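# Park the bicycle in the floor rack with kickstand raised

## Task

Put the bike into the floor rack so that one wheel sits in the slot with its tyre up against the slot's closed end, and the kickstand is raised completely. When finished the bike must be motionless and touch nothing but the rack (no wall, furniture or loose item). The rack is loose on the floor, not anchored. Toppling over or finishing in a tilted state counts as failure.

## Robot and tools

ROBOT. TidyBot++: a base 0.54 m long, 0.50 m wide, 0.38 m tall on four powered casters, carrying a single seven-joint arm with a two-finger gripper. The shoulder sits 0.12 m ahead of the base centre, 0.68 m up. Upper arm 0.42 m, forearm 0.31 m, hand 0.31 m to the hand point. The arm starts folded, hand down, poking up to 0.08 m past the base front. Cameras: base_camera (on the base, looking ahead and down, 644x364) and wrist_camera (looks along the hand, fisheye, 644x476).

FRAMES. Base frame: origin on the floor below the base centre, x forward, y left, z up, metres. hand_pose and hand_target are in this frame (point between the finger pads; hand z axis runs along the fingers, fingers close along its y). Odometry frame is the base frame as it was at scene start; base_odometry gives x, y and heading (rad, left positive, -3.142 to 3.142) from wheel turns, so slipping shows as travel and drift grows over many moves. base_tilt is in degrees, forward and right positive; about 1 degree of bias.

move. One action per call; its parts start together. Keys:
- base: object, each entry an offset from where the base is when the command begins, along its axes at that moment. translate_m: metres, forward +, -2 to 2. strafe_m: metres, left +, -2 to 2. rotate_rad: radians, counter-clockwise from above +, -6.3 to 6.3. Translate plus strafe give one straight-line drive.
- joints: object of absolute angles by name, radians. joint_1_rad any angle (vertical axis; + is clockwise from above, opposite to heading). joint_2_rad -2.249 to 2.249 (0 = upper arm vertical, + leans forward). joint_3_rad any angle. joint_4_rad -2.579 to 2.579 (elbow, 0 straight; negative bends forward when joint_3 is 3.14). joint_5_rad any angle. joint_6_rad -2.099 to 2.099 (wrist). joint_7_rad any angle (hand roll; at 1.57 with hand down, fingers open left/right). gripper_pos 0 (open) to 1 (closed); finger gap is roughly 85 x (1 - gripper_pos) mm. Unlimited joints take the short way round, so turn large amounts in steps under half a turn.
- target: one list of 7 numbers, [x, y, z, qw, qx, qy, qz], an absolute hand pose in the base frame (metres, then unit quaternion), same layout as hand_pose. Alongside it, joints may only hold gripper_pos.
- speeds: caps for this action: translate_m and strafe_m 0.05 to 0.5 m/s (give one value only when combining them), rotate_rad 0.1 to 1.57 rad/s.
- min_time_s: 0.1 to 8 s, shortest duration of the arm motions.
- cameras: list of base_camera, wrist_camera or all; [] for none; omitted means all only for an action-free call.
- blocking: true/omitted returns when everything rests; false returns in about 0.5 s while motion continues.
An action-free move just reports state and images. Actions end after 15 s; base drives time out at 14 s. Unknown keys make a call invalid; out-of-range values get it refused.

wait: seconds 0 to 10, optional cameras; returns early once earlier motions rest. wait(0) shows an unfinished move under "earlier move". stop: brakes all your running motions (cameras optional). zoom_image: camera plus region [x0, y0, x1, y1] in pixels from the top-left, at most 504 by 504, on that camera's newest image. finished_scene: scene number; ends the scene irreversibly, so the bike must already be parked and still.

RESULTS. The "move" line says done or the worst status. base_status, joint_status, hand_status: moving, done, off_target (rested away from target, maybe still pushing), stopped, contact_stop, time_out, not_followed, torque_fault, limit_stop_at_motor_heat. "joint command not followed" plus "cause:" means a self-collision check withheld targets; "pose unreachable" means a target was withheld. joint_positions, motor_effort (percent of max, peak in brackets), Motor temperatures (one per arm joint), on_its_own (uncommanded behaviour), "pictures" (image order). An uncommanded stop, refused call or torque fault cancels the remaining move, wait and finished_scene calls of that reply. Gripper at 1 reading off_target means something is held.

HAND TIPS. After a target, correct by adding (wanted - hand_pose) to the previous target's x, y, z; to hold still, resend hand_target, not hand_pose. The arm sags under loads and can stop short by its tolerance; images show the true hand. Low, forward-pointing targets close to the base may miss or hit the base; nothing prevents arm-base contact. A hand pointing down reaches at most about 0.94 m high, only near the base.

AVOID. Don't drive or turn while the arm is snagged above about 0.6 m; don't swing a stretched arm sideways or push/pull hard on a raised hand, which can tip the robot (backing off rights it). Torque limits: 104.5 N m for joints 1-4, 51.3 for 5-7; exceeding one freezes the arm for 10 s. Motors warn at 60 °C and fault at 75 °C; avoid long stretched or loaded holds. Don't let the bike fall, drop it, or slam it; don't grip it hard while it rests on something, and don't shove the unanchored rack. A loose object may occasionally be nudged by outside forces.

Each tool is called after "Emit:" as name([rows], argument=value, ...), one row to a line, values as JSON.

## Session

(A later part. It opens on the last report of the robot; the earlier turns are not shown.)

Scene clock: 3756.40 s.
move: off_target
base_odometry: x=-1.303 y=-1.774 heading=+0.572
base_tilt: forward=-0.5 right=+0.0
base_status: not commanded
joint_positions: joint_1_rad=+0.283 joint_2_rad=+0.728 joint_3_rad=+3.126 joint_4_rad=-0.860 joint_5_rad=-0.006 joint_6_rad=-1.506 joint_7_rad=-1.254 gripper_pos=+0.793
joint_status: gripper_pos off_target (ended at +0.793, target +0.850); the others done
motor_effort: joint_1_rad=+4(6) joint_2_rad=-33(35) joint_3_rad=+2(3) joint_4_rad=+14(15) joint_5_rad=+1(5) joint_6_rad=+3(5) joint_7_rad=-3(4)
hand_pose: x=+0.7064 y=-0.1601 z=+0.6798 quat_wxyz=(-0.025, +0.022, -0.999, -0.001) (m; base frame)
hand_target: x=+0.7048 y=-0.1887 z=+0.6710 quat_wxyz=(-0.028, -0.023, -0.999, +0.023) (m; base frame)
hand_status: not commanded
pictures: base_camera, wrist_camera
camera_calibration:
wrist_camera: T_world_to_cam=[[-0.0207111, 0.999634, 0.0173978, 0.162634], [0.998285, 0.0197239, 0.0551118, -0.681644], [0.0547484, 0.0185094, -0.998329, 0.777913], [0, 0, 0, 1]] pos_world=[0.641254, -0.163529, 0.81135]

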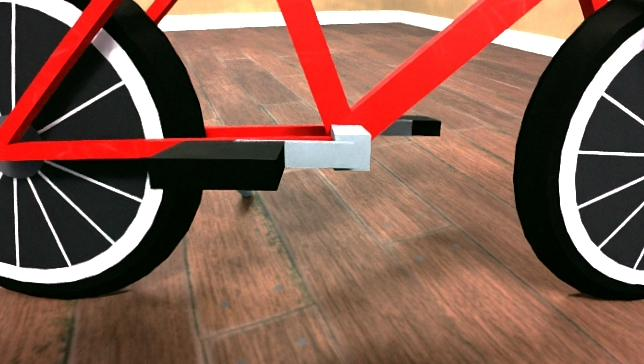

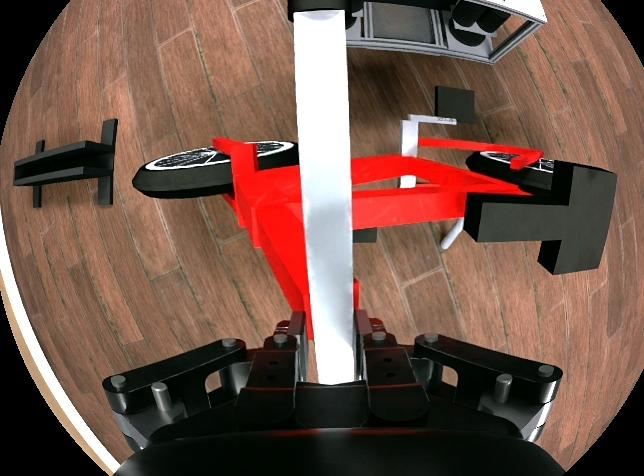

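Emit:
move(joints={"joint_1_rad": 0.33, "joint_2_rad": 0.575, "joint_3_rad": 3.14, "joint_4_rad": -1.06, "joint_5_rad": 0.0, "joint_6_rad": -1.41, "joint_7_rad": -1.24, "gripper_pos": 0.9}, min_time_s=2, cameras=["all"])

Scene clock: 3808.50 s.
move: off_target
base_odometry: x=-1.303 y=-1.774 heading=+0.572
base_tilt: forward=-0.4 right=+0.0
base_status: not commanded
joint_positions: joint_1_rad=+0.297 joint_2_rad=+0.629 joint_3_rad=+3.126 joint_4_rad=-1.020 joint_5_rad=-0.006 joint_6_rad=-1.431 joint_7_rad=-1.255 gripper_pos=+0.795
joint_status: gripper_pos off_target (ended at +0.795, target +0.900); the others done
motor_effort: joint_1_rad=+3(6) joint_2_rad=-37(39) joint_3_rad=+1(2) joint_4_rad=+12(15) joint_5_rad=+1(2) joint_6_rad=-7(9) joint_7_rad=-2(3)
hand_pose: x=+0.6768 y=-0.1596 z=+0.6873 quat_wxyz=(-0.032, +0.015, -0.999, +0.002) (m; base frame)
hand_target: x=+0.6613 y=-0.1835 z=+0.7049 quat_wxyz=(-0.046, +0.001, -0.999, +0.015) (m; base frame)
hand_status: not commanded
pictures: base_camera, wrist_camera
camera_calibration:
wrist_camera: T_world_to_cam=[[-0.00682431, 0.999907, 0.0118425, 0.155771], [0.997559, 0.00598427, 0.0695742, -0.664218], [0.0694968, 0.0122884, -0.997506, 0.775494], [0, 0, 0, 1]] pos_world=[0.609765, -0.161311, 0.817928]

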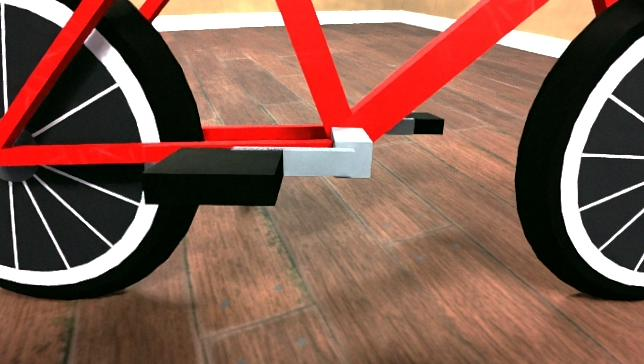

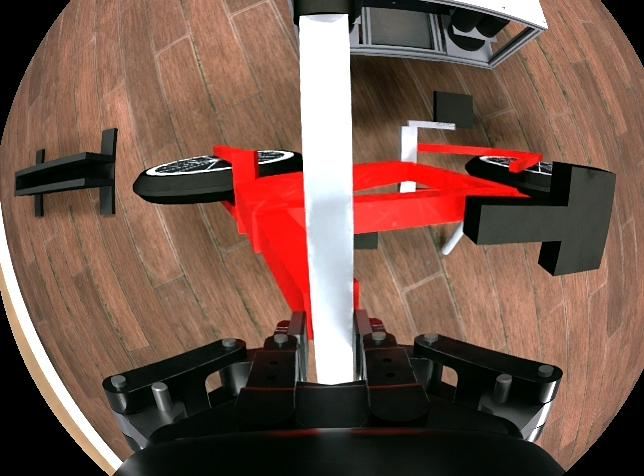

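Emit:
move(joints={"joint_1_rad": 0.38, "joint_2_rad": 0.395, "joint_3_rad": 3.14, "joint_4_rad": -1.33, "joint_5_rad": 0.0, "joint_6_rad": -1.36, "joint_7_rad": -1.18, "gripper_pos": 0.9}, min_time_s=2.5, cameras=["all"])

Scene clock: 3826.67 s.
move: off_target
base_odometry: x=-1.303 y=-1.774 heading=+0.572
base_tilt: forward=-0.5 right=+0.0
base_status: not commanded
joint_positions: joint_1_rad=+0.361 joint_2_rad=+0.431 joint_3_rad=+3.126 joint_4_rad=-1.293 joint_5_rad=-0.007 joint_6_rad=-1.401 joint_7_rad=-1.220 gripper_pos=+0.844
joint_status: gripper_pos off_target (ended at +0.844, target +0.900); the others done
motor_effort: joint_1_rad=+0(5) joint_2_rad=-29(39) joint_3_rad=+1(2) joint_4_rad=+12(15) joint_5_rad=+2(3) joint_6_rad=-3(8) joint_7_rad=+0(2)
hand_pose: x=+0.5819 y=-0.1641 z=+0.7050 quat_wxyz=(-0.010, +0.001, -1.000, -0.003) (m; base frame)
hand_target: x=+0.5749 y=-0.1799 z=+0.7111 quat_wxyz=(-0.026, +0.006, -1.000, +0.010) (m; base frame)
hand_status: not commanded
pictures: base_camera, wrist_camera
camera_calibration:
wrist_camera: T_world_to_cam=[[0.0220079, 0.999504, 0.0225182, 0.135023], [0.999446, -0.0225578, 0.0244678, -0.544756], [0.0249636, 0.0219673, -0.999447, 0.828672], [0, 0, 0, 1]] pos_world=[0.520796, -0.165448, 0.838502]

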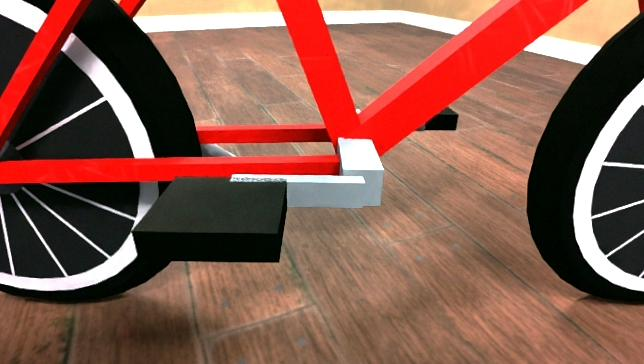

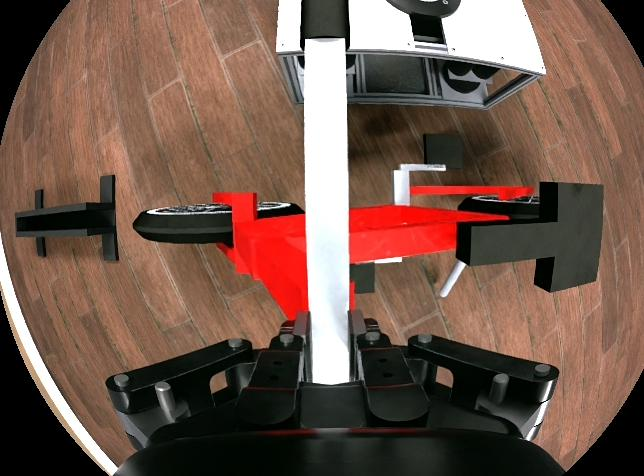

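Emit:
zoom_image(camera="wrist_camera", region=[230, 240, 430, 400])

Scaled by 2.520.

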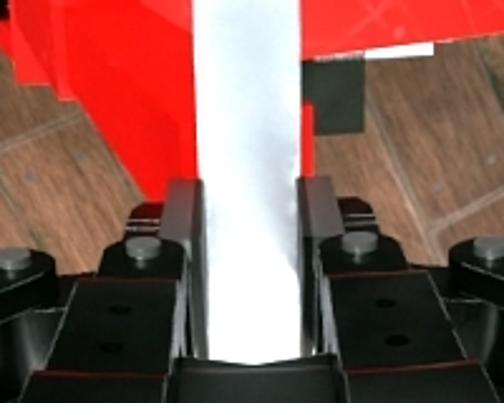

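Emit:
move(joints={"joint_1_rad": 0.28, "joint_2_rad": 0.65, "joint_3_rad": 3.14, "joint_4_rad": -1.0, "joint_5_rad": 0.0, "joint_6_rad": -1.5, "joint_7_rad": -1.26, "gripper_pos": 0.9}, min_time_s=2.5)

Emit:
move(joints={"joint_1_rad": 0.255, "joint_2_rad": 0.78, "joint_3_rad": 3.14, "joint_4_rad": -0.82, "joint_5_rad": 0.0, "joint_6_rad": -1.6, "joint_7_rad": -1.28, "gripper_pos": 0.9}, min_time_s=2.0, cameras=["all"])

Scene clock: 3920.60 s.
move: off_target
base_odometry: x=-1.303 y=-1.774 heading=+0.572
base_tilt: forward=-0.4 right=+0.0
base_status: not commanded
joint_positions: joint_1_rad=+0.276 joint_2_rad=+0.624 joint_3_rad=+3.126 joint_4_rad=-1.026 joint_5_rad=-0.007 joint_6_rad=-1.402 joint_7_rad=-1.221 gripper_pos=+0.846
joint_status: gripper_pos off_target (ended at +0.846, target +0.900); the others done
motor_effort: joint_1_rad=+2(3) joint_2_rad=-38(38) joint_3_rad=+1(1) joint_4_rad=+13(15) joint_5_rad=+3(4) joint_6_rad=-5(7) joint_7_rad=+0(2)
hand_pose: x=+0.6867 y=-0.1497 z=+0.6888 quat_wxyz=(-0.046, +0.042, -0.998, +0.006) (m; base frame)
hand_target: x=+0.6629 y=-0.1543 z=+0.6806 quat_wxyz=(+0.004, +0.016, -1.000, -0.002) (m; base frame)
hand_status: not commanded
pictures: none

Scene clock: 3922.90 s.
move: off_target
base_odometry: x=-1.303 y=-1.774 heading=+0.572
base_tilt: forward=-0.4 right=+0.0
base_status: not commanded
joint_positions: joint_1_rad=+0.269 joint_2_rad=+0.723 joint_3_rad=+3.126 joint_4_rad=-0.854 joint_5_rad=-0.007 joint_6_rad=-1.526 joint_7_rad=-1.231 gripper_pos=+0.847
joint_status: gripper_pos off_target (ended at +0.847, target +0.900); the others done
motor_effort: joint_1_rad=+0(4) joint_2_rad=-36(39) joint_3_rad=-1(2) joint_4_rad=+13(14) joint_5_rad=+0(4) joint_6_rad=-1(6) joint_7_rad=+0(1)
hand_pose: x=+0.7046 y=-0.1507 z=+0.6846 quat_wxyz=(-0.021, +0.041, -0.999, -0.002) (m; base frame)
hand_target: x=+0.6923 y=-0.1473 z=+0.6610 quat_wxyz=(+0.028, +0.018, -0.999, -0.008) (m; base frame)
hand_status: not commanded
pictures: base_camera, wrist_camera
camera_calibration:
wrist_camera: T_world_to_cam=[[-0.0577205, 0.998146, 0.0193084, 0.177612], [0.997256, 0.0567492, 0.0475466, -0.668845], [0.0463627, 0.0219998, -0.998682, 0.789331], [0, 0, 0, 1]] pos_world=[0.640666, -0.156692, 0.816663]

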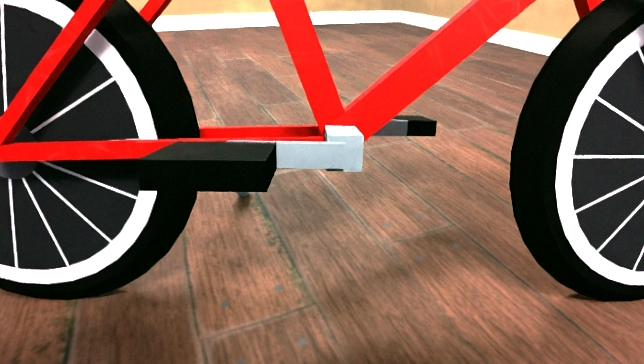

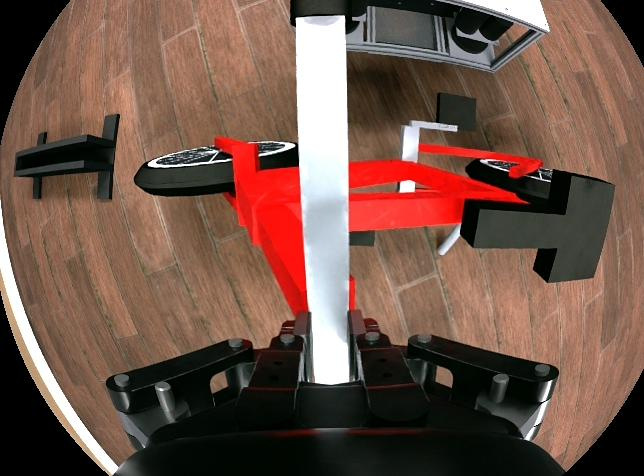

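Emit:
zoom_image(camera="wrist_camera", region=[240, 260, 420, 400])

Scaled by 2.800.

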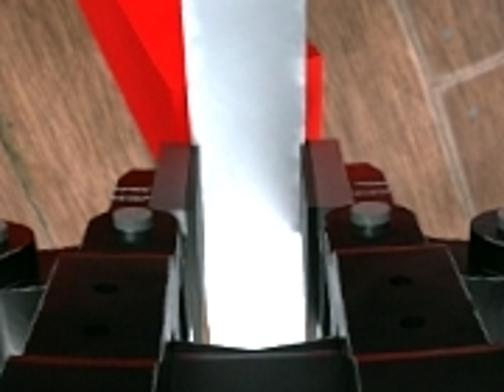

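Emit:
move(joints={"gripper_pos": 0.6}, cameras=["wrist_camera"])

Scene clock: 3962.27 s.
move: done
base_odometry: x=-1.303 y=-1.774 heading=+0.572
base_tilt: forward=-0.5 right=+0.0
base_status: not commanded
joint_positions: joint_1_rad=+0.265 joint_2_rad=+0.727 joint_3_rad=+3.132 joint_4_rad=-0.843 joint_5_rad=-0.006 joint_6_rad=-1.536 joint_7_rad=-1.238 gripper_pos=+0.600
joint_status: all done
motor_effort: joint_1_rad=-2(4) joint_2_rad=-36(37) joint_3_rad=-1(3) joint_4_rad=+13(14) joint_5_rad=+0(2) joint_6_rad=-2(5) joint_7_rad=+0(1)
hand_pose: x=+0.7049 y=-0.1512 z=+0.6854 quat_wxyz=(-0.019, +0.037, -0.999, -0.001) (m; base frame)
hand_target: x=+0.6923 y=-0.1473 z=+0.6610 quat_wxyz=(+0.028, +0.018, -0.999, -0.008) (m; base frame)
hand_status: not commanded
pictures: wrist_camera
camera_calibration:
wrist_camera: T_world_to_cam=[[-0.0501718, 0.998606, 0.0164252, 0.174815], [0.997858, 0.0494295, 0.0428479, -0.667397], [0.0419763, 0.0185398, -0.998947, 0.792883], [0, 0, 0, 1]] pos_world=[0.641456, -0.156282, 0.817772]

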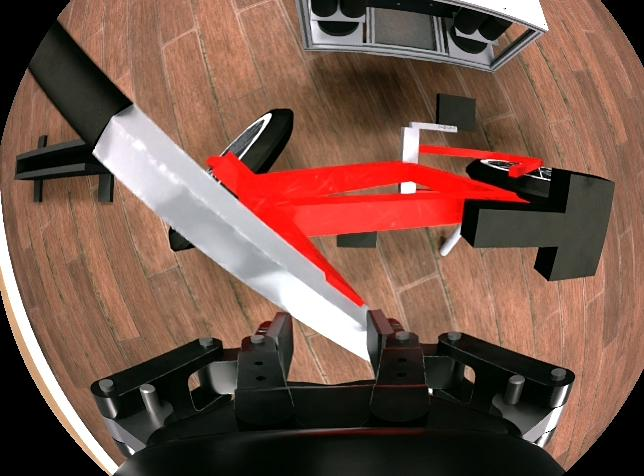

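Emit:
move(joints={"joint_1_rad": 0.265, "joint_2_rad": 0.865, "joint_3_rad": 3.14, "joint_4_rad": -0.36, "joint_5_rad": 0.0, "joint_6_rad": -1.98, "joint_7_rad": -1.24, "gripper_pos": 0.6}, min_time_s=2.5, cameras=["wrist_camera"])

Scene clock: 4028.43 s.
move: done
base_odometry: x=-1.303 y=-1.774 heading=+0.572
base_tilt: forward=-0.5 right=+0.0
base_status: not commanded
joint_positions: joint_1_rad=+0.265 joint_2_rad=+0.812 joint_3_rad=+3.132 joint_4_rad=-0.398 joint_5_rad=-0.006 joint_6_rad=-1.913 joint_7_rad=-1.238 gripper_pos=+0.600
joint_status: all done
motor_effort: joint_1_rad=+0(2) joint_2_rad=-37(38) joint_3_rad=-1(2) joint_4_rad=+13(15) joint_5_rad=+1(2) joint_6_rad=+0(2) joint_7_rad=+0(1)
hand_pose: x=+0.7048 y=-0.1523 z=+0.7711 quat_wxyz=(-0.011, +0.038, -0.999, -0.003) (m; base frame)
hand_target: x=+0.6949 y=-0.1543 z=+0.7506 quat_wxyz=(+0.030, +0.033, -0.999, -0.010) (m; base frame)
hand_status: not commanded
pictures: wrist_camera
camera_calibration:
wrist_camera: T_world_to_cam=[[-0.0516455, 0.99843, 0.0216771, 0.171461], [0.998332, 0.0510557, 0.0269368, -0.658757], [0.0257878, 0.0230321, -0.999402, 0.891003], [0, 0, 0, 1]] pos_world=[0.643537, -0.15808, 0.904498]

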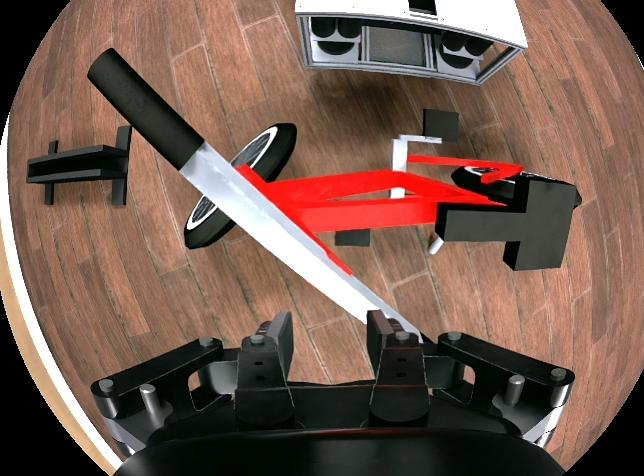

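Emit:
move(joints={"joint_1_rad": 0.335, "joint_2_rad": 0.685, "joint_3_rad": 3.14, "joint_4_rad": -0.635, "joint_5_rad": 0.0, "joint_6_rad": -1.74, "joint_7_rad": -0.43, "gripper_pos": 0.0}, min_time_s=2.5, cameras=["wrist_camera"])

Scene clock: 4051.63 s.
move: done
base_odometry: x=-1.303 y=-1.774 heading=+0.572
base_tilt: forward=-0.5 right=+0.0
base_status: not commanded
joint_positions: joint_1_rad=+0.324 joint_2_rad=+0.714 joint_3_rad=+3.132 joint_4_rad=-0.603 joint_5_rad=-0.006 joint_6_rad=-1.807 joint_7_rad=-0.473 gripper_pos=+0.000
joint_status: all done
motor_effort: joint_1_rad=+0(2) joint_2_rad=-35(38) joint_3_rad=-1(1) joint_4_rad=+13(14) joint_5_rad=+1(2) joint_6_rad=+0(2) joint_7_rad=+0(1)
hand_pose: x=+0.6760 y=-0.1797 z=+0.7676 quat_wxyz=(-0.011, +0.381, -0.924, +0.001) (m; base frame)
hand_target: x=+0.6826 y=-0.1941 z=+0.7754 quat_wxyz=(-0.031, +0.392, -0.919, +0.027) (m; base frame)
hand_status: not commanded
pictures: wrist_camera
camera_calibration:
wrist_camera: T_world_to_cam=[[-0.687693, 0.725981, 0.00545708, 0.590837], [0.725867, 0.687401, 0.0244412, -0.328129], [0.0139927, 0.0207692, -0.999686, 0.896596], [0, 0, 0, 1]] pos_world=[0.631947, -0.222002, 0.901111]

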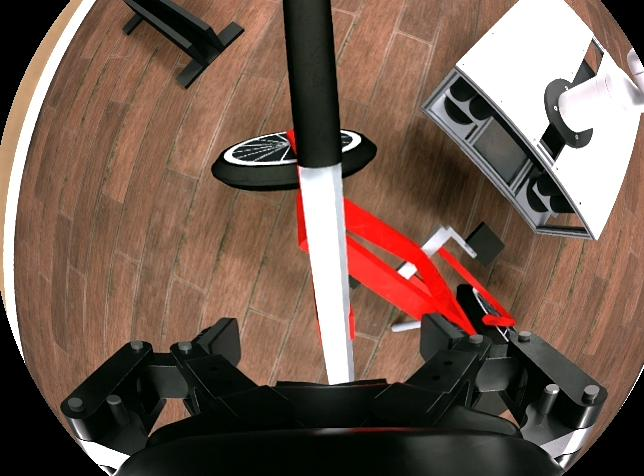

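Emit:
move(joints={"joint_1_rad": 0.335, "joint_2_rad": 0.655, "joint_3_rad": 3.14, "joint_4_rad": -0.98, "joint_5_rad": 0.0, "joint_6_rad": -1.425, "joint_7_rad": -0.35, "gripper_pos": 0.0}, min_time_s=3, cameras=["wrist_camera"])

Scene clock: 4079.30 s.
move: done
base_odometry: x=-1.303 y=-1.774 heading=+0.572
base_tilt: forward=-0.5 right=+0.0
base_status: not commanded
joint_positions: joint_1_rad=+0.324 joint_2_rad=+0.685 joint_3_rad=+3.132 joint_4_rad=-0.948 joint_5_rad=-0.006 joint_6_rad=-1.492 joint_7_rad=-0.393 gripper_pos=+0.000
joint_status: all done
motor_effort: joint_1_rad=+0(2) joint_2_rad=-35(36) joint_3_rad=+0(1) joint_4_rad=+14(15) joint_5_rad=+1(2) joint_6_rad=+1(1) joint_7_rad=+0(1)
hand_pose: x=+0.6758 y=-0.1788 z=+0.6767 quat_wxyz=(-0.010, +0.417, -0.909, +0.001) (m; base frame)
hand_target: x=+0.6820 y=-0.1938 z=+0.6851 quat_wxyz=(-0.029, +0.429, -0.903, +0.028) (m; base frame)
hand_status: not commanded
pictures: wrist_camera
camera_calibration:
wrist_camera: T_world_to_cam=[[-0.742399, 0.669933, 0.00586027, 0.617267], [0.669871, 0.742131, 0.0226727, -0.277476], [0.0108401, 0.0207578, -0.999726, 0.807862], [0, 0, 0, 1]] pos_world=[0.635374, -0.224373, 0.810314]

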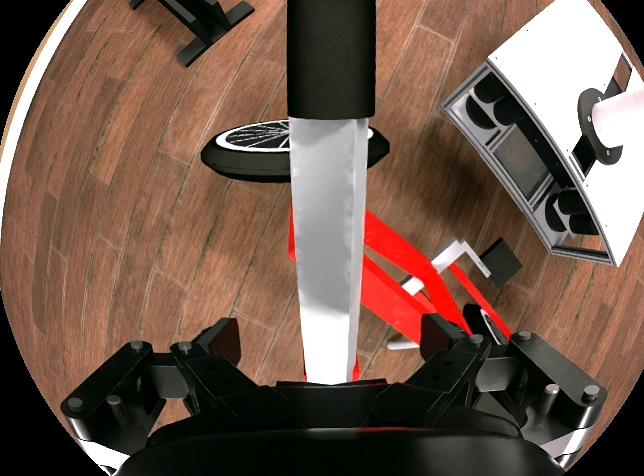

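Emit:
move(joints={"joint_1_rad": 0.335, "joint_2_rad": 0.66, "joint_3_rad": 3.14, "joint_4_rad": -0.87, "joint_5_rad": 0.0, "joint_6_rad": -1.6, "joint_7_rad": -0.35, "gripper_pos": 0.0}, min_time_s=1.5, cameras=["wrist_camera"])

Scene clock: 4092.03 s.
move: done
base_odometry: x=-1.303 y=-1.774 heading=+0.572
base_tilt: forward=-0.5 right=+0.0
base_status: not commanded
joint_positions: joint_1_rad=+0.324 joint_2_rad=+0.685 joint_3_rad=+3.132 joint_4_rad=-0.910 joint_5_rad=-0.006 joint_6_rad=-1.535 joint_7_rad=-0.393 gripper_pos=+0.000
joint_status: all done
motor_effort: joint_1_rad=+0(2) joint_2_rad=-35(36) joint_3_rad=-1(1) joint_4_rad=+14(15) joint_5_rad=+1(2) joint_6_rad=+0(2) joint_7_rad=+0(1)
hand_pose: x=+0.6750 y=-0.1786 z=+0.6890 quat_wxyz=(-0.008, +0.418, -0.909, -0.001) (m; base frame)
hand_target: x=+0.6633 y=-0.1873 z=+0.7158 quat_wxyz=(-0.004, +0.429, -0.903, +0.004) (m; base frame)
hand_status: not commanded
pictures: wrist_camera
camera_calibration:
wrist_camera: T_world_to_cam=[[-0.742627, 0.669637, 0.0095435, 0.61409], [0.669668, 0.742361, 0.0210981, -0.276148], [0.00704332, 0.022059, -0.999732, 0.82307], [0, 0, 0, 1]] pos_world=[0.63517, -0.224372, 0.822815]

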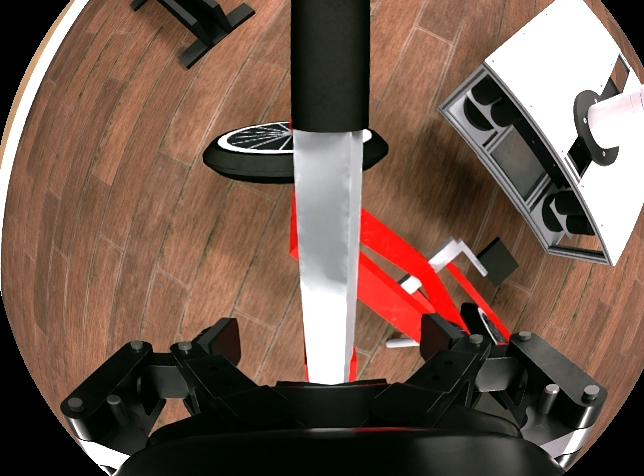

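Emit:
move(joints={"joint_1_rad": 0.335, "joint_2_rad": 0.66, "joint_3_rad": 3.14, "joint_4_rad": -0.97, "joint_5_rad": 0.0, "joint_6_rad": -1.44, "joint_7_rad": -0.35, "gripper_pos": 0.5}, min_time_s=1.5)

Emit:
move(joints={"gripper_pos": 0.7})

Emit:
move(joints={"gripper_pos": 0.9}, cameras=["wrist_camera"])

Scene clock: 4112.60 s.
move: done
base_odometry: x=-1.303 y=-1.774 heading=+0.572
base_tilt: forward=-0.5 right=+0.0
base_status: not commanded
joint_positions: joint_1_rad=+0.324 joint_2_rad=+0.685 joint_3_rad=+3.132 joint_4_rad=-0.938 joint_5_rad=-0.006 joint_6_rad=-1.504 joint_7_rad=-0.393 gripper_pos=+0.500
joint_status: all done
motor_effort: joint_1_rad=+0(2) joint_2_rad=-35(36) joint_3_rad=-1(1) joint_4_rad=+14(15) joint_5_rad=+1(2) joint_6_rad=+0(2) joint_7_rad=+0(1)
hand_pose: x=+0.6755 y=-0.1787 z=+0.6801 quat_wxyz=(-0.009, +0.417, -0.909, +0.000) (m; base frame)
hand_target: x=+0.6807 y=-0.1933 z=+0.6851 quat_wxyz=(-0.026, +0.429, -0.903, +0.025) (m; base frame)
hand_status: not commanded
pictures: none

Scene clock: 4113.23 s.
move: done
base_odometry: x=-1.303 y=-1.774 heading=+0.572
base_tilt: forward=-0.5 right=+0.0
base_status: not commanded
joint_positions: joint_1_rad=+0.324 joint_2_rad=+0.685 joint_3_rad=+3.132 joint_4_rad=-0.938 joint_5_rad=-0.006 joint_6_rad=-1.504 joint_7_rad=-0.393 gripper_pos=+0.700
joint_status: all done
motor_effort: joint_1_rad=-1(1) joint_2_rad=-35(35) joint_3_rad=+0(1) joint_4_rad=+14(14) joint_5_rad=+1(1) joint_6_rad=+0(1) joint_7_rad=+1(1)
hand_pose: x=+0.6755 y=-0.1787 z=+0.6801 quat_wxyz=(-0.009, +0.417, -0.909, +0.000) (m; base frame)
hand_target: x=+0.6807 y=-0.1933 z=+0.6851 quat_wxyz=(-0.026, +0.429, -0.903, +0.025) (m; base frame)
hand_status: not commanded
pictures: none

Scene clock: 4113.87 s.
move: off_target
base_odometry: x=-1.303 y=-1.774 heading=+0.572
base_tilt: forward=-0.5 right=+0.0
base_status: not commanded
joint_positions: joint_1_rad=+0.325 joint_2_rad=+0.683 joint_3_rad=+3.132 joint_4_rad=-0.940 joint_5_rad=-0.006 joint_6_rad=-1.504 joint_7_rad=-0.393 gripper_pos=+0.780
joint_status: gripper_pos off_target (ended at +0.780, target +0.900)
motor_effort: joint_1_rad=+0(1) joint_2_rad=-34(35) joint_3_rad=+1(1) joint_4_rad=+13(15) joint_5_rad=+4(5) joint_6_rad=+3(4) joint_7_rad=+2(2)
hand_pose: x=+0.6748 y=-0.1789 z=+0.6804 quat_wxyz=(-0.009, +0.417, -0.909, +0.000) (m; base frame)
hand_target: x=+0.6807 y=-0.1933 z=+0.6851 quat_wxyz=(-0.026, +0.429, -0.903, +0.025) (m; base frame)
hand_status: not commanded
pictures: wrist_camera
camera_calibration:
wrist_camera: T_world_to_cam=[[-0.742131, 0.670217, 0.00710491, 0.615596], [0.670187, 0.741863, 0.0220912, -0.276739], [0.00953501, 0.0211561, -0.999731, 0.812593], [0, 0, 0, 1]] pos_world=[0.634571, -0.224472, 0.814114]

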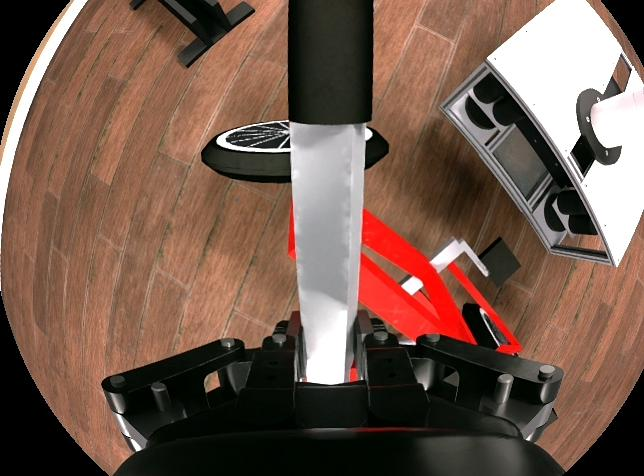

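Emit:
move(base={"translate_m": -0.004, "strafe_m": 0.006}, speeds={"translate_m": 0.05}, joints={"joint_7_rad": -0.73, "gripper_pos": 0.95}, min_time_s=1.5)

Emit:
move(base={"translate_m": -0.004, "strafe_m": 0.006}, speeds={"translate_m": 0.05}, joints={"joint_7_rad": -1.0, "gripper_pos": 0.95}, min_time_s=1.5, cameras=["wrist_camera"])

Scene clock: 4129.40 s.
move: off_target
base_odometry: x=-1.310 y=-1.771 heading=+0.572
base_tilt: forward=-0.5 right=+0.0
base_status: done
joint_positions: joint_1_rad=+0.325 joint_2_rad=+0.680 joint_3_rad=+3.132 joint_4_rad=-0.953 joint_5_rad=-0.006 joint_6_rad=-1.493 joint_7_rad=-0.681 gripper_pos=+0.793
joint_status: gripper_pos off_target (ended at +0.793, target +0.950); the others done
motor_effort: joint_1_rad=+4(5) joint_2_rad=-33(39) joint_3_rad=+3(3) joint_4_rad=+17(17) joint_5_rad=+6(6) joint_6_rad=+8(9) joint_7_rad=-1(3)
hand_pose: x=+0.6741 y=-0.1789 z=+0.6785 quat_wxyz=(-0.010, +0.282, -0.959, +0.000) (m; base frame)
hand_target: x=+0.6807 y=-0.1933 z=+0.6851 quat_wxyz=(-0.030, +0.251, -0.967, +0.019) (m; base frame)
hand_status: not commanded
pictures: none

Scene clock: 4131.20 s.
move: off_target
base_odometry: x=-1.317 y=-1.768 heading=+0.572
base_tilt: forward=-0.5 right=+0.0
base_status: done
joint_positions: joint_1_rad=+0.321 joint_2_rad=+0.678 joint_3_rad=+3.132 joint_4_rad=-0.961 joint_5_rad=-0.006 joint_6_rad=-1.484 joint_7_rad=-0.944 gripper_pos=+0.805
joint_status: gripper_pos off_target (ended at +0.805, target +0.950); the others done
motor_effort: joint_1_rad=+3(5) joint_2_rad=-34(37) joint_3_rad=+4(4) joint_4_rad=+18(19) joint_5_rad=+7(7) joint_6_rad=+9(10) joint_7_rad=-1(2)
hand_pose: x=+0.6747 y=-0.1767 z=+0.6771 quat_wxyz=(-0.011, +0.156, -0.988, -0.001) (m; base frame)
hand_target: x=+0.6807 y=-0.1933 z=+0.6851 quat_wxyz=(-0.032, +0.118, -0.992, +0.015) (m; base frame)
hand_status: not commanded
pictures: wrist_camera
camera_calibration:
wrist_camera: T_world_to_cam=[[-0.28474, 0.958487, 0.0150003, 0.351062], [0.958354, 0.284273, 0.0273105, -0.55701], [0.0219126, 0.022152, -0.999514, 0.800844], [0, 0, 0, 1]] pos_world=[0.616225, -0.195886, 0.810401]

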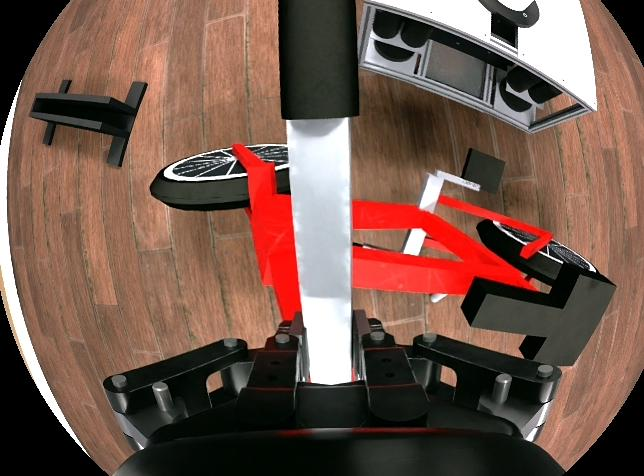

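Emit:
zoom_image(camera="wrist_camera", region=[240, 260, 420, 400])

Scaled by 2.800.

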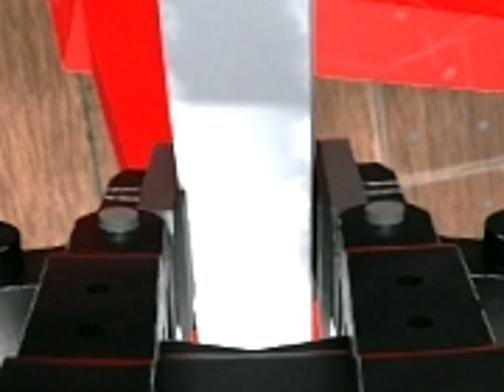

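Emit:
move(cameras=["all"])

Scene clock: 4209.37 s.
Motor temperatures (°C): [30 31 26 30 34 41 37]
base_odometry: x=-1.317 y=-1.768 heading=+0.572
base_tilt: forward=-0.5 right=+0.0
base_status: done
joint_positions: joint_1_rad=+0.321 joint_2_rad=+0.678 joint_3_rad=+3.132 joint_4_rad=-0.961 joint_5_rad=-0.006 joint_6_rad=-1.484 joint_7_rad=-0.944 gripper_pos=+0.805
joint_status: gripper_pos off_target (ended at +0.805, target +0.950); the others done
motor_effort: joint_1_rad=+4(5) joint_2_rad=-34(37) joint_3_rad=+4(4) joint_4_rad=+18(19) joint_5_rad=+7(7) joint_6_rad=+9(10) joint_7_rad=-1(2)
hand_pose: x=+0.6747 y=-0.1767 z=+0.6771 quat_wxyz=(-0.011, +0.156, -0.988, -0.001) (m; base frame)
hand_target: x=+0.6807 y=-0.1933 z=+0.6851 quat_wxyz=(-0.032, +0.118, -0.992, +0.015) (m; base frame)
hand_status: not commanded
pictures: base_camera, wrist_camera
camera_calibration:
wrist_camera: T_world_to_cam=[[-0.283924, 0.958729, 0.0150287, 0.350581], [0.958597, 0.283457, 0.0272883, -0.5573], [0.0219021, 0.0221543, -0.999515, 0.800851], [0, 0, 0, 1]] pos_world=[0.616224, -0.195884, 0.810401]

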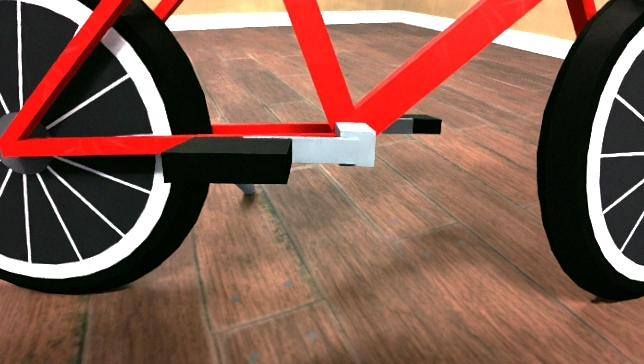

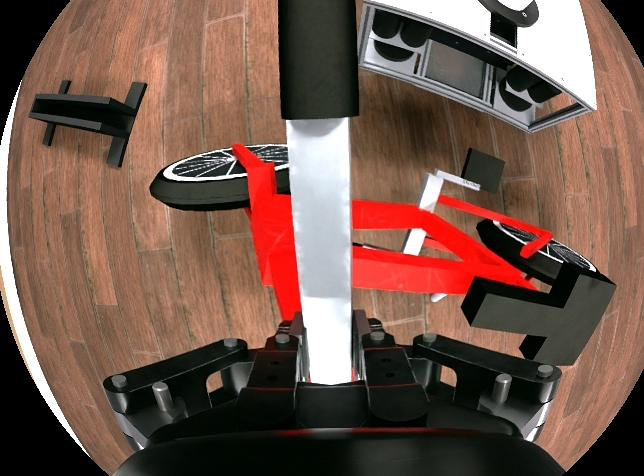

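Emit:
move(joints={"gripper_pos": 0.91}, cameras=["wrist_camera"])

Emit:
zoom_image(camera="wrist_camera", region=[240, 280, 420, 420])

Scene clock: 4226.07 s.
move: off_target
base_odometry: x=-1.317 y=-1.768 heading=+0.572
base_tilt: forward=-0.5 right=+0.0
base_status: not commanded
joint_positions: joint_1_rad=+0.321 joint_2_rad=+0.678 joint_3_rad=+3.132 joint_4_rad=-0.961 joint_5_rad=-0.006 joint_6_rad=-1.484 joint_7_rad=-0.944 gripper_pos=+0.805
joint_status: gripper_pos off_target (ended at +0.805, target +0.910)
motor_effort: joint_1_rad=+4(5) joint_2_rad=-34(35) joint_3_rad=+4(4) joint_4_rad=+18(18) joint_5_rad=+7(8) joint_6_rad=+9(10) joint_7_rad=-1(2)
hand_pose: x=+0.6747 y=-0.1767 z=+0.6771 quat_wxyz=(-0.011, +0.156, -0.988, -0.001) (m; base frame)
hand_target: x=+0.6807 y=-0.1933 z=+0.6851 quat_wxyz=(-0.032, +0.118, -0.992, +0.015) (m; base frame)
hand_status: not commanded
pictures: wrist_camera
camera_calibration:
wrist_camera: T_world_to_cam=[[-0.283924, 0.958729, 0.0150287, 0.350581], [0.958597, 0.283457, 0.0272883, -0.5573], [0.0219021, 0.0221543, -0.999515, 0.800851], [0, 0, 0, 1]] pos_world=[0.616224, -0.195884, 0.810401]

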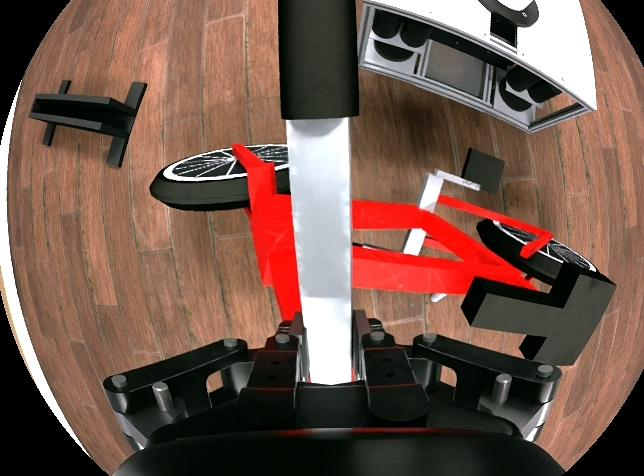

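Scaled by 2.800.

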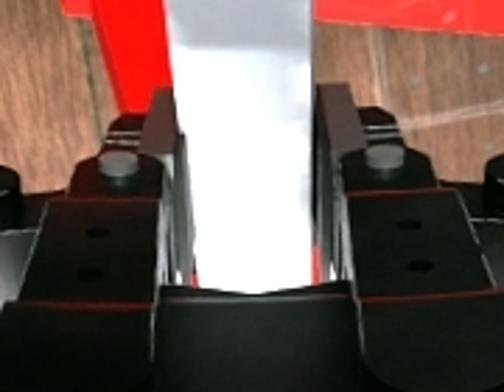

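Emit:
move(joints={"gripper_pos": 0.74}, cameras=["wrist_camera"])

Emit:
zoom_image(camera="wrist_camera", region=[240, 280, 420, 420])

Scene clock: 4276.57 s.
move: done
base_odometry: x=-1.317 y=-1.768 heading=+0.572
base_tilt: forward=-0.5 right=+0.0
base_status: not commanded
joint_positions: joint_1_rad=+0.323 joint_2_rad=+0.676 joint_3_rad=+3.132 joint_4_rad=-0.964 joint_5_rad=-0.005 joint_6_rad=-1.473 joint_7_rad=-0.952 gripper_pos=+0.739
joint_status: all done
motor_effort: joint_1_rad=+2(6) joint_2_rad=-37(38) joint_3_rad=+2(4) joint_4_rad=+17(18) joint_5_rad=+4(7) joint_6_rad=+4(9) joint_7_rad=-1(2)
hand_pose: x=+0.6767 y=-0.1787 z=+0.6773 quat_wxyz=(-0.015, +0.151, -0.988, +0.001) (m; base frame)
hand_target: x=+0.6807 y=-0.1933 z=+0.6851 quat_wxyz=(-0.032, +0.118, -0.992, +0.015) (m; base frame)
hand_status: not commanded
pictures: wrist_camera
camera_calibration:
wrist_camera: T_world_to_cam=[[-0.275269, 0.96133, 0.00843997, 0.352121], [0.960864, 0.274831, 0.0347558, -0.566765], [0.0310922, 0.0176769, -0.99936, 0.793972], [0, 0, 0, 1]] pos_world=[0.616826, -0.196775, 0.810191]

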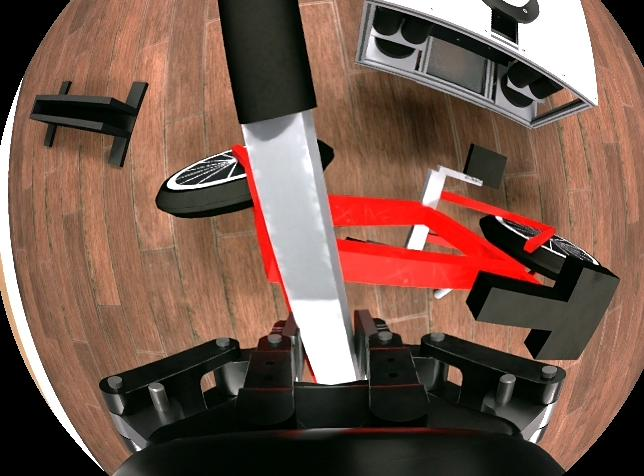

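Scaled by 2.800.

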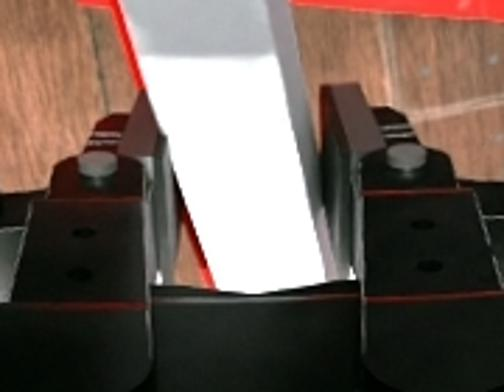

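Emit:
move(joints={"joint_4_rad": -0.89, "joint_6_rad": -1.56, "joint_2_rad": 0.66}, min_time_s=1.5, cameras=["wrist_camera"])

Emit:
zoom_image(camera="wrist_camera", region=[240, 280, 420, 420])

Scene clock: 4286.60 s.
move: done
base_odometry: x=-1.317 y=-1.768 heading=+0.572
base_tilt: forward=-0.5 right=+0.0
base_status: not commanded
joint_positions: joint_1_rad=+0.323 joint_2_rad=+0.676 joint_3_rad=+3.132 joint_4_rad=-0.942 joint_5_rad=-0.005 joint_6_rad=-1.497 joint_7_rad=-0.954 gripper_pos=+0.739
joint_status: all done
motor_effort: joint_1_rad=+1(4) joint_2_rad=-38(41) joint_3_rad=+0(2) joint_4_rad=+16(18) joint_5_rad=+2(4) joint_6_rad=+1(5) joint_7_rad=+0(1)
hand_pose: x=+0.6765 y=-0.1790 z=+0.6842 quat_wxyz=(-0.014, +0.150, -0.989, +0.001) (m; base frame)
hand_target: x=+0.6694 y=-0.1894 z=+0.7096 quat_wxyz=(-0.014, +0.118, -0.993, +0.006) (m; base frame)
hand_status: not commanded
pictures: wrist_camera
camera_calibration:
wrist_camera: T_world_to_cam=[[-0.27286, 0.962007, 0.00943363, 0.350084], [0.961599, 0.272417, 0.033401, -0.566773], [0.0295621, 0.0181852, -0.999398, 0.802048], [0, 0, 0, 1]] pos_world=[0.616822, -0.19697, 0.817193]

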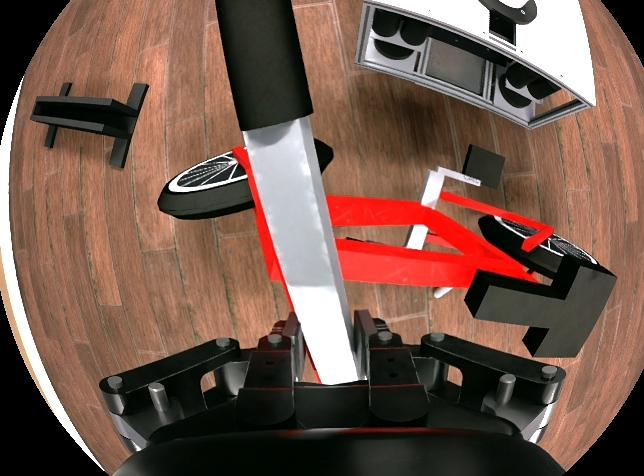

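Scaled by 2.800.

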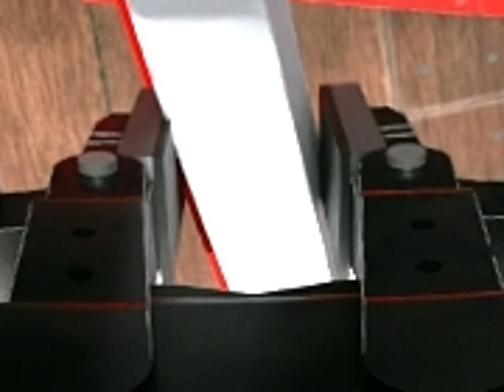

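Emit:
zoom_image(camera="wrist_camera", region=[285, 310, 381, 390])

Emit:
zoom_image(camera="wrist_camera", region=[220, 110, 360, 250])

Scaled by 5.250.

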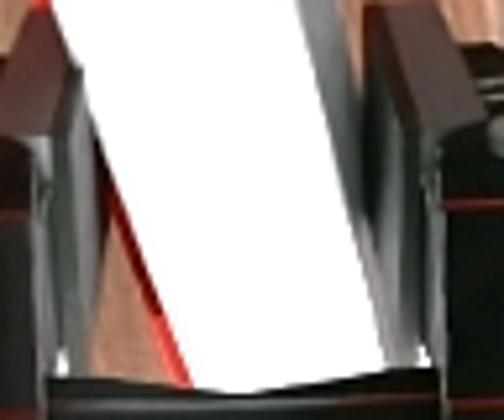

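Scaled by 3.600.

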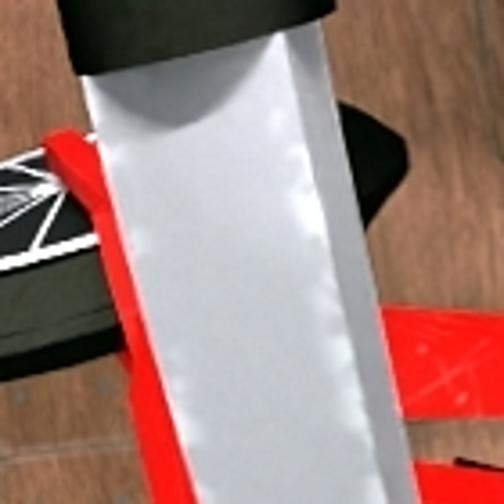

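Emit:
move(joints={"gripper_pos": 0.95}, cameras=["wrist_camera"])

Emit:
zoom_image(camera="wrist_camera", region=[285, 310, 381, 390])

Scene clock: 4336.73 s.
move: off_target
base_odometry: x=-1.317 y=-1.768 heading=+0.572
base_tilt: forward=-0.4 right=+0.0
base_status: not commanded
joint_positions: joint_1_rad=+0.321 joint_2_rad=+0.676 joint_3_rad=+3.129 joint_4_rad=-0.942 joint_5_rad=-0.014 joint_6_rad=-1.513 joint_7_rad=-0.962 gripper_pos=+0.817
joint_status: gripper_pos off_target (ended at +0.817, target +0.950)
motor_effort: joint_1_rad=+1(5) joint_2_rad=-42(44) joint_3_rad=+2(4) joint_4_rad=+17(20) joint_5_rad=+5(9) joint_6_rad=+0(4) joint_7_rad=+0(2)
hand_pose: x=+0.6736 y=-0.1722 z=+0.6842 quat_wxyz=(-0.010, +0.148, -0.989, -0.007) (m; base frame)
hand_target: x=+0.6694 y=-0.1894 z=+0.7096 quat_wxyz=(-0.014, +0.118, -0.993, +0.006) (m; base frame)
hand_status: not commanded
pictures: wrist_camera
camera_calibration:
wrist_camera: T_world_to_cam=[[-0.269494, 0.962621, 0.0270721, 0.328583], [0.96283, 0.268808, 0.0264841, -0.56256], [0.018217, 0.0332032, -0.999283, 0.812176], [0, 0, 0, 1]] pos_world=[0.615405, -0.192047, 0.817596]

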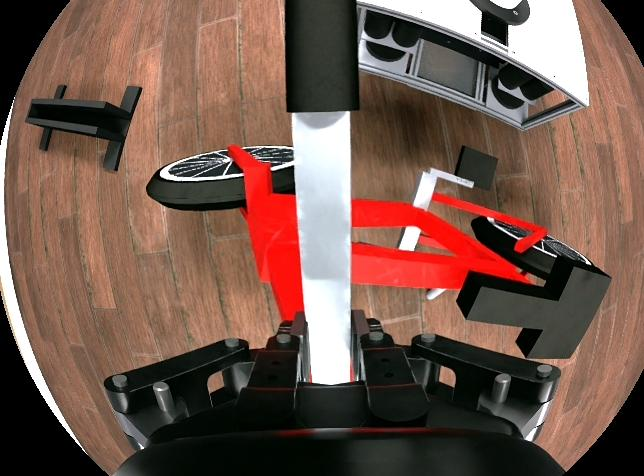

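Scaled by 5.250.

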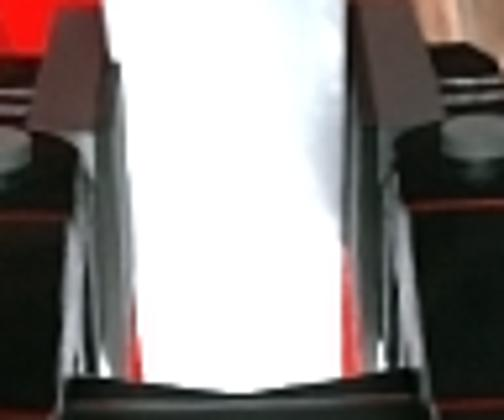

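Emit:
move(joints={"gripper_pos": 0.74})

Emit:
move(joints={"joint_4_rad": -1.02, "joint_6_rad": -1.40, "joint_2_rad": 0.66}, min_time_s=1.5, cameras=["wrist_camera"])

Emit:
zoom_image(camera="wrist_camera", region=[285, 310, 381, 390])

Emit:
move(joints={"gripper_pos": 0.95}, cameras=["wrist_camera"])

Emit:
zoom_image(camera="wrist_camera", region=[285, 310, 381, 390])

Scene clock: 4404.93 s.
move: done
base_odometry: x=-1.317 y=-1.768 heading=+0.572
base_tilt: forward=-0.5 right=+0.0
base_status: not commanded
joint_positions: joint_1_rad=+0.329 joint_2_rad=+0.669 joint_3_rad=+3.132 joint_4_rad=-0.922 joint_5_rad=-0.009 joint_6_rad=-1.515 joint_7_rad=-0.962 gripper_pos=+0.740
joint_status: all done
motor_effort: joint_1_rad=+1(3) joint_2_rad=-35(44) joint_3_rad=+0(2) joint_4_rad=+14(19) joint_5_rad=+2(6) joint_6_rad=+1(2) joint_7_rad=+0(1)
hand_pose: x=+0.6766 y=-0.1813 z=+0.6948 quat_wxyz=(-0.020, +0.143, -0.989, +0.002) (m; base frame)
hand_target: x=+0.6694 y=-0.1894 z=+0.7096 quat_wxyz=(-0.014, +0.118, -0.993, +0.006) (m; base frame)
hand_status: not commanded
pictures: none

Scene clock: 4406.73 s.
move: done
base_odometry: x=-1.317 y=-1.768 heading=+0.572
base_tilt: forward=-0.5 right=+0.0
base_status: not commanded
joint_positions: joint_1_rad=+0.329 joint_2_rad=+0.647 joint_3_rad=+3.132 joint_4_rad=-0.968 joint_5_rad=-0.009 joint_6_rad=-1.467 joint_7_rad=-0.962 gripper_pos=+0.740
joint_status: all done
motor_effort: joint_1_rad=+2(2) joint_2_rad=-28(36) joint_3_rad=+1(1) joint_4_rad=+11(15) joint_5_rad=+3(3) joint_6_rad=+1(2) joint_7_rad=+0(1)
hand_pose: x=+0.6764 y=-0.1811 z=+0.6929 quat_wxyz=(-0.030, +0.143, -0.989, +0.007) (m; base frame)
hand_target: x=+0.6765 y=-0.1919 z=+0.6693 quat_wxyz=(-0.028, +0.118, -0.993, +0.013) (m; base frame)
hand_status: not commanded
pictures: wrist_camera
camera_calibration:
wrist_camera: T_world_to_cam=[[-0.259844, 0.965635, -0.00544623, 0.354178], [0.963689, 0.259672, 0.062235, -0.59015], [0.0615105, 0.0109229, -0.998047, 0.78693], [0, 0, 0, 1]] pos_world=[0.612348, -0.197357, 0.824049]

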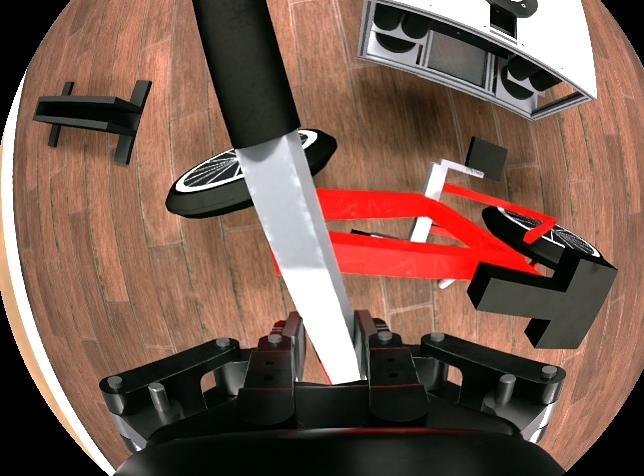

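Scaled by 5.250.

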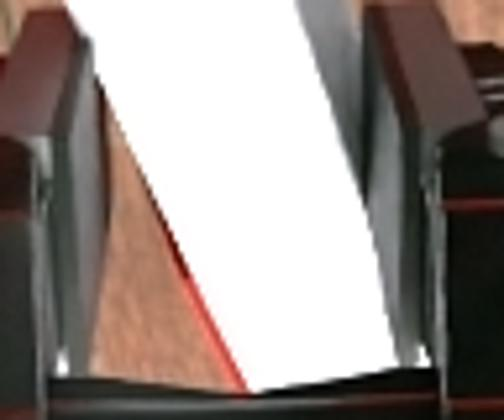

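Scene clock: 4407.47 s.
move: off_target
base_odometry: x=-1.317 y=-1.768 heading=+0.572
base_tilt: forward=-0.5 right=+0.0
base_status: not commanded
joint_positions: joint_1_rad=+0.321 joint_2_rad=+0.641 joint_3_rad=+3.128 joint_4_rad=-0.982 joint_5_rad=-0.011 joint_6_rad=-1.466 joint_7_rad=-0.966 gripper_pos=+0.828
joint_status: gripper_pos off_target (ended at +0.828, target +0.950)
motor_effort: joint_1_rad=+2(4) joint_2_rad=-27(29) joint_3_rad=+2(4) joint_4_rad=+12(14) joint_5_rad=+4(6) joint_6_rad=+4(7) joint_7_rad=+0(3)
hand_pose: x=+0.6744 y=-0.1728 z=+0.6919 quat_wxyz=(-0.028, +0.146, -0.989, +0.003) (m; base frame)
hand_target: x=+0.6765 y=-0.1919 z=+0.6693 quat_wxyz=(-0.028, +0.118, -0.993, +0.013) (m; base frame)
hand_status: not commanded
pictures: wrist_camera
camera_calibration:
wrist_camera: T_world_to_cam=[[-0.265949, 0.963982, 0.00294586, 0.343681], [0.962337, 0.265314, 0.059298, -0.586314], [0.0563806, 0.0186052, -0.998236, 0.79079], [0, 0, 0, 1]] pos_world=[0.611048, -0.190458, 0.82315]

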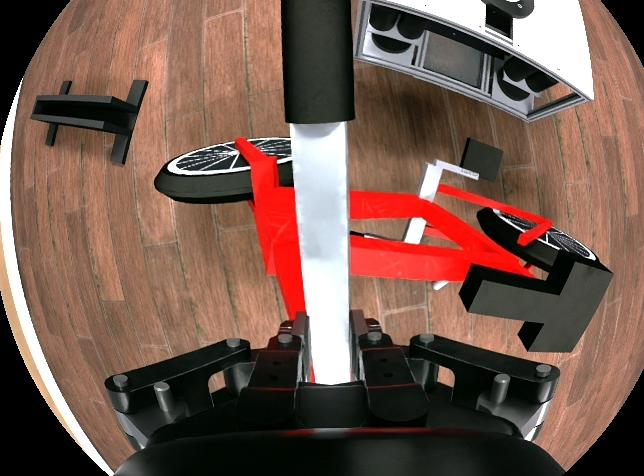

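Scaled by 5.250.

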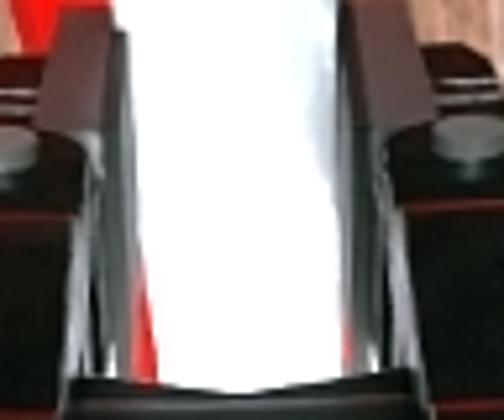

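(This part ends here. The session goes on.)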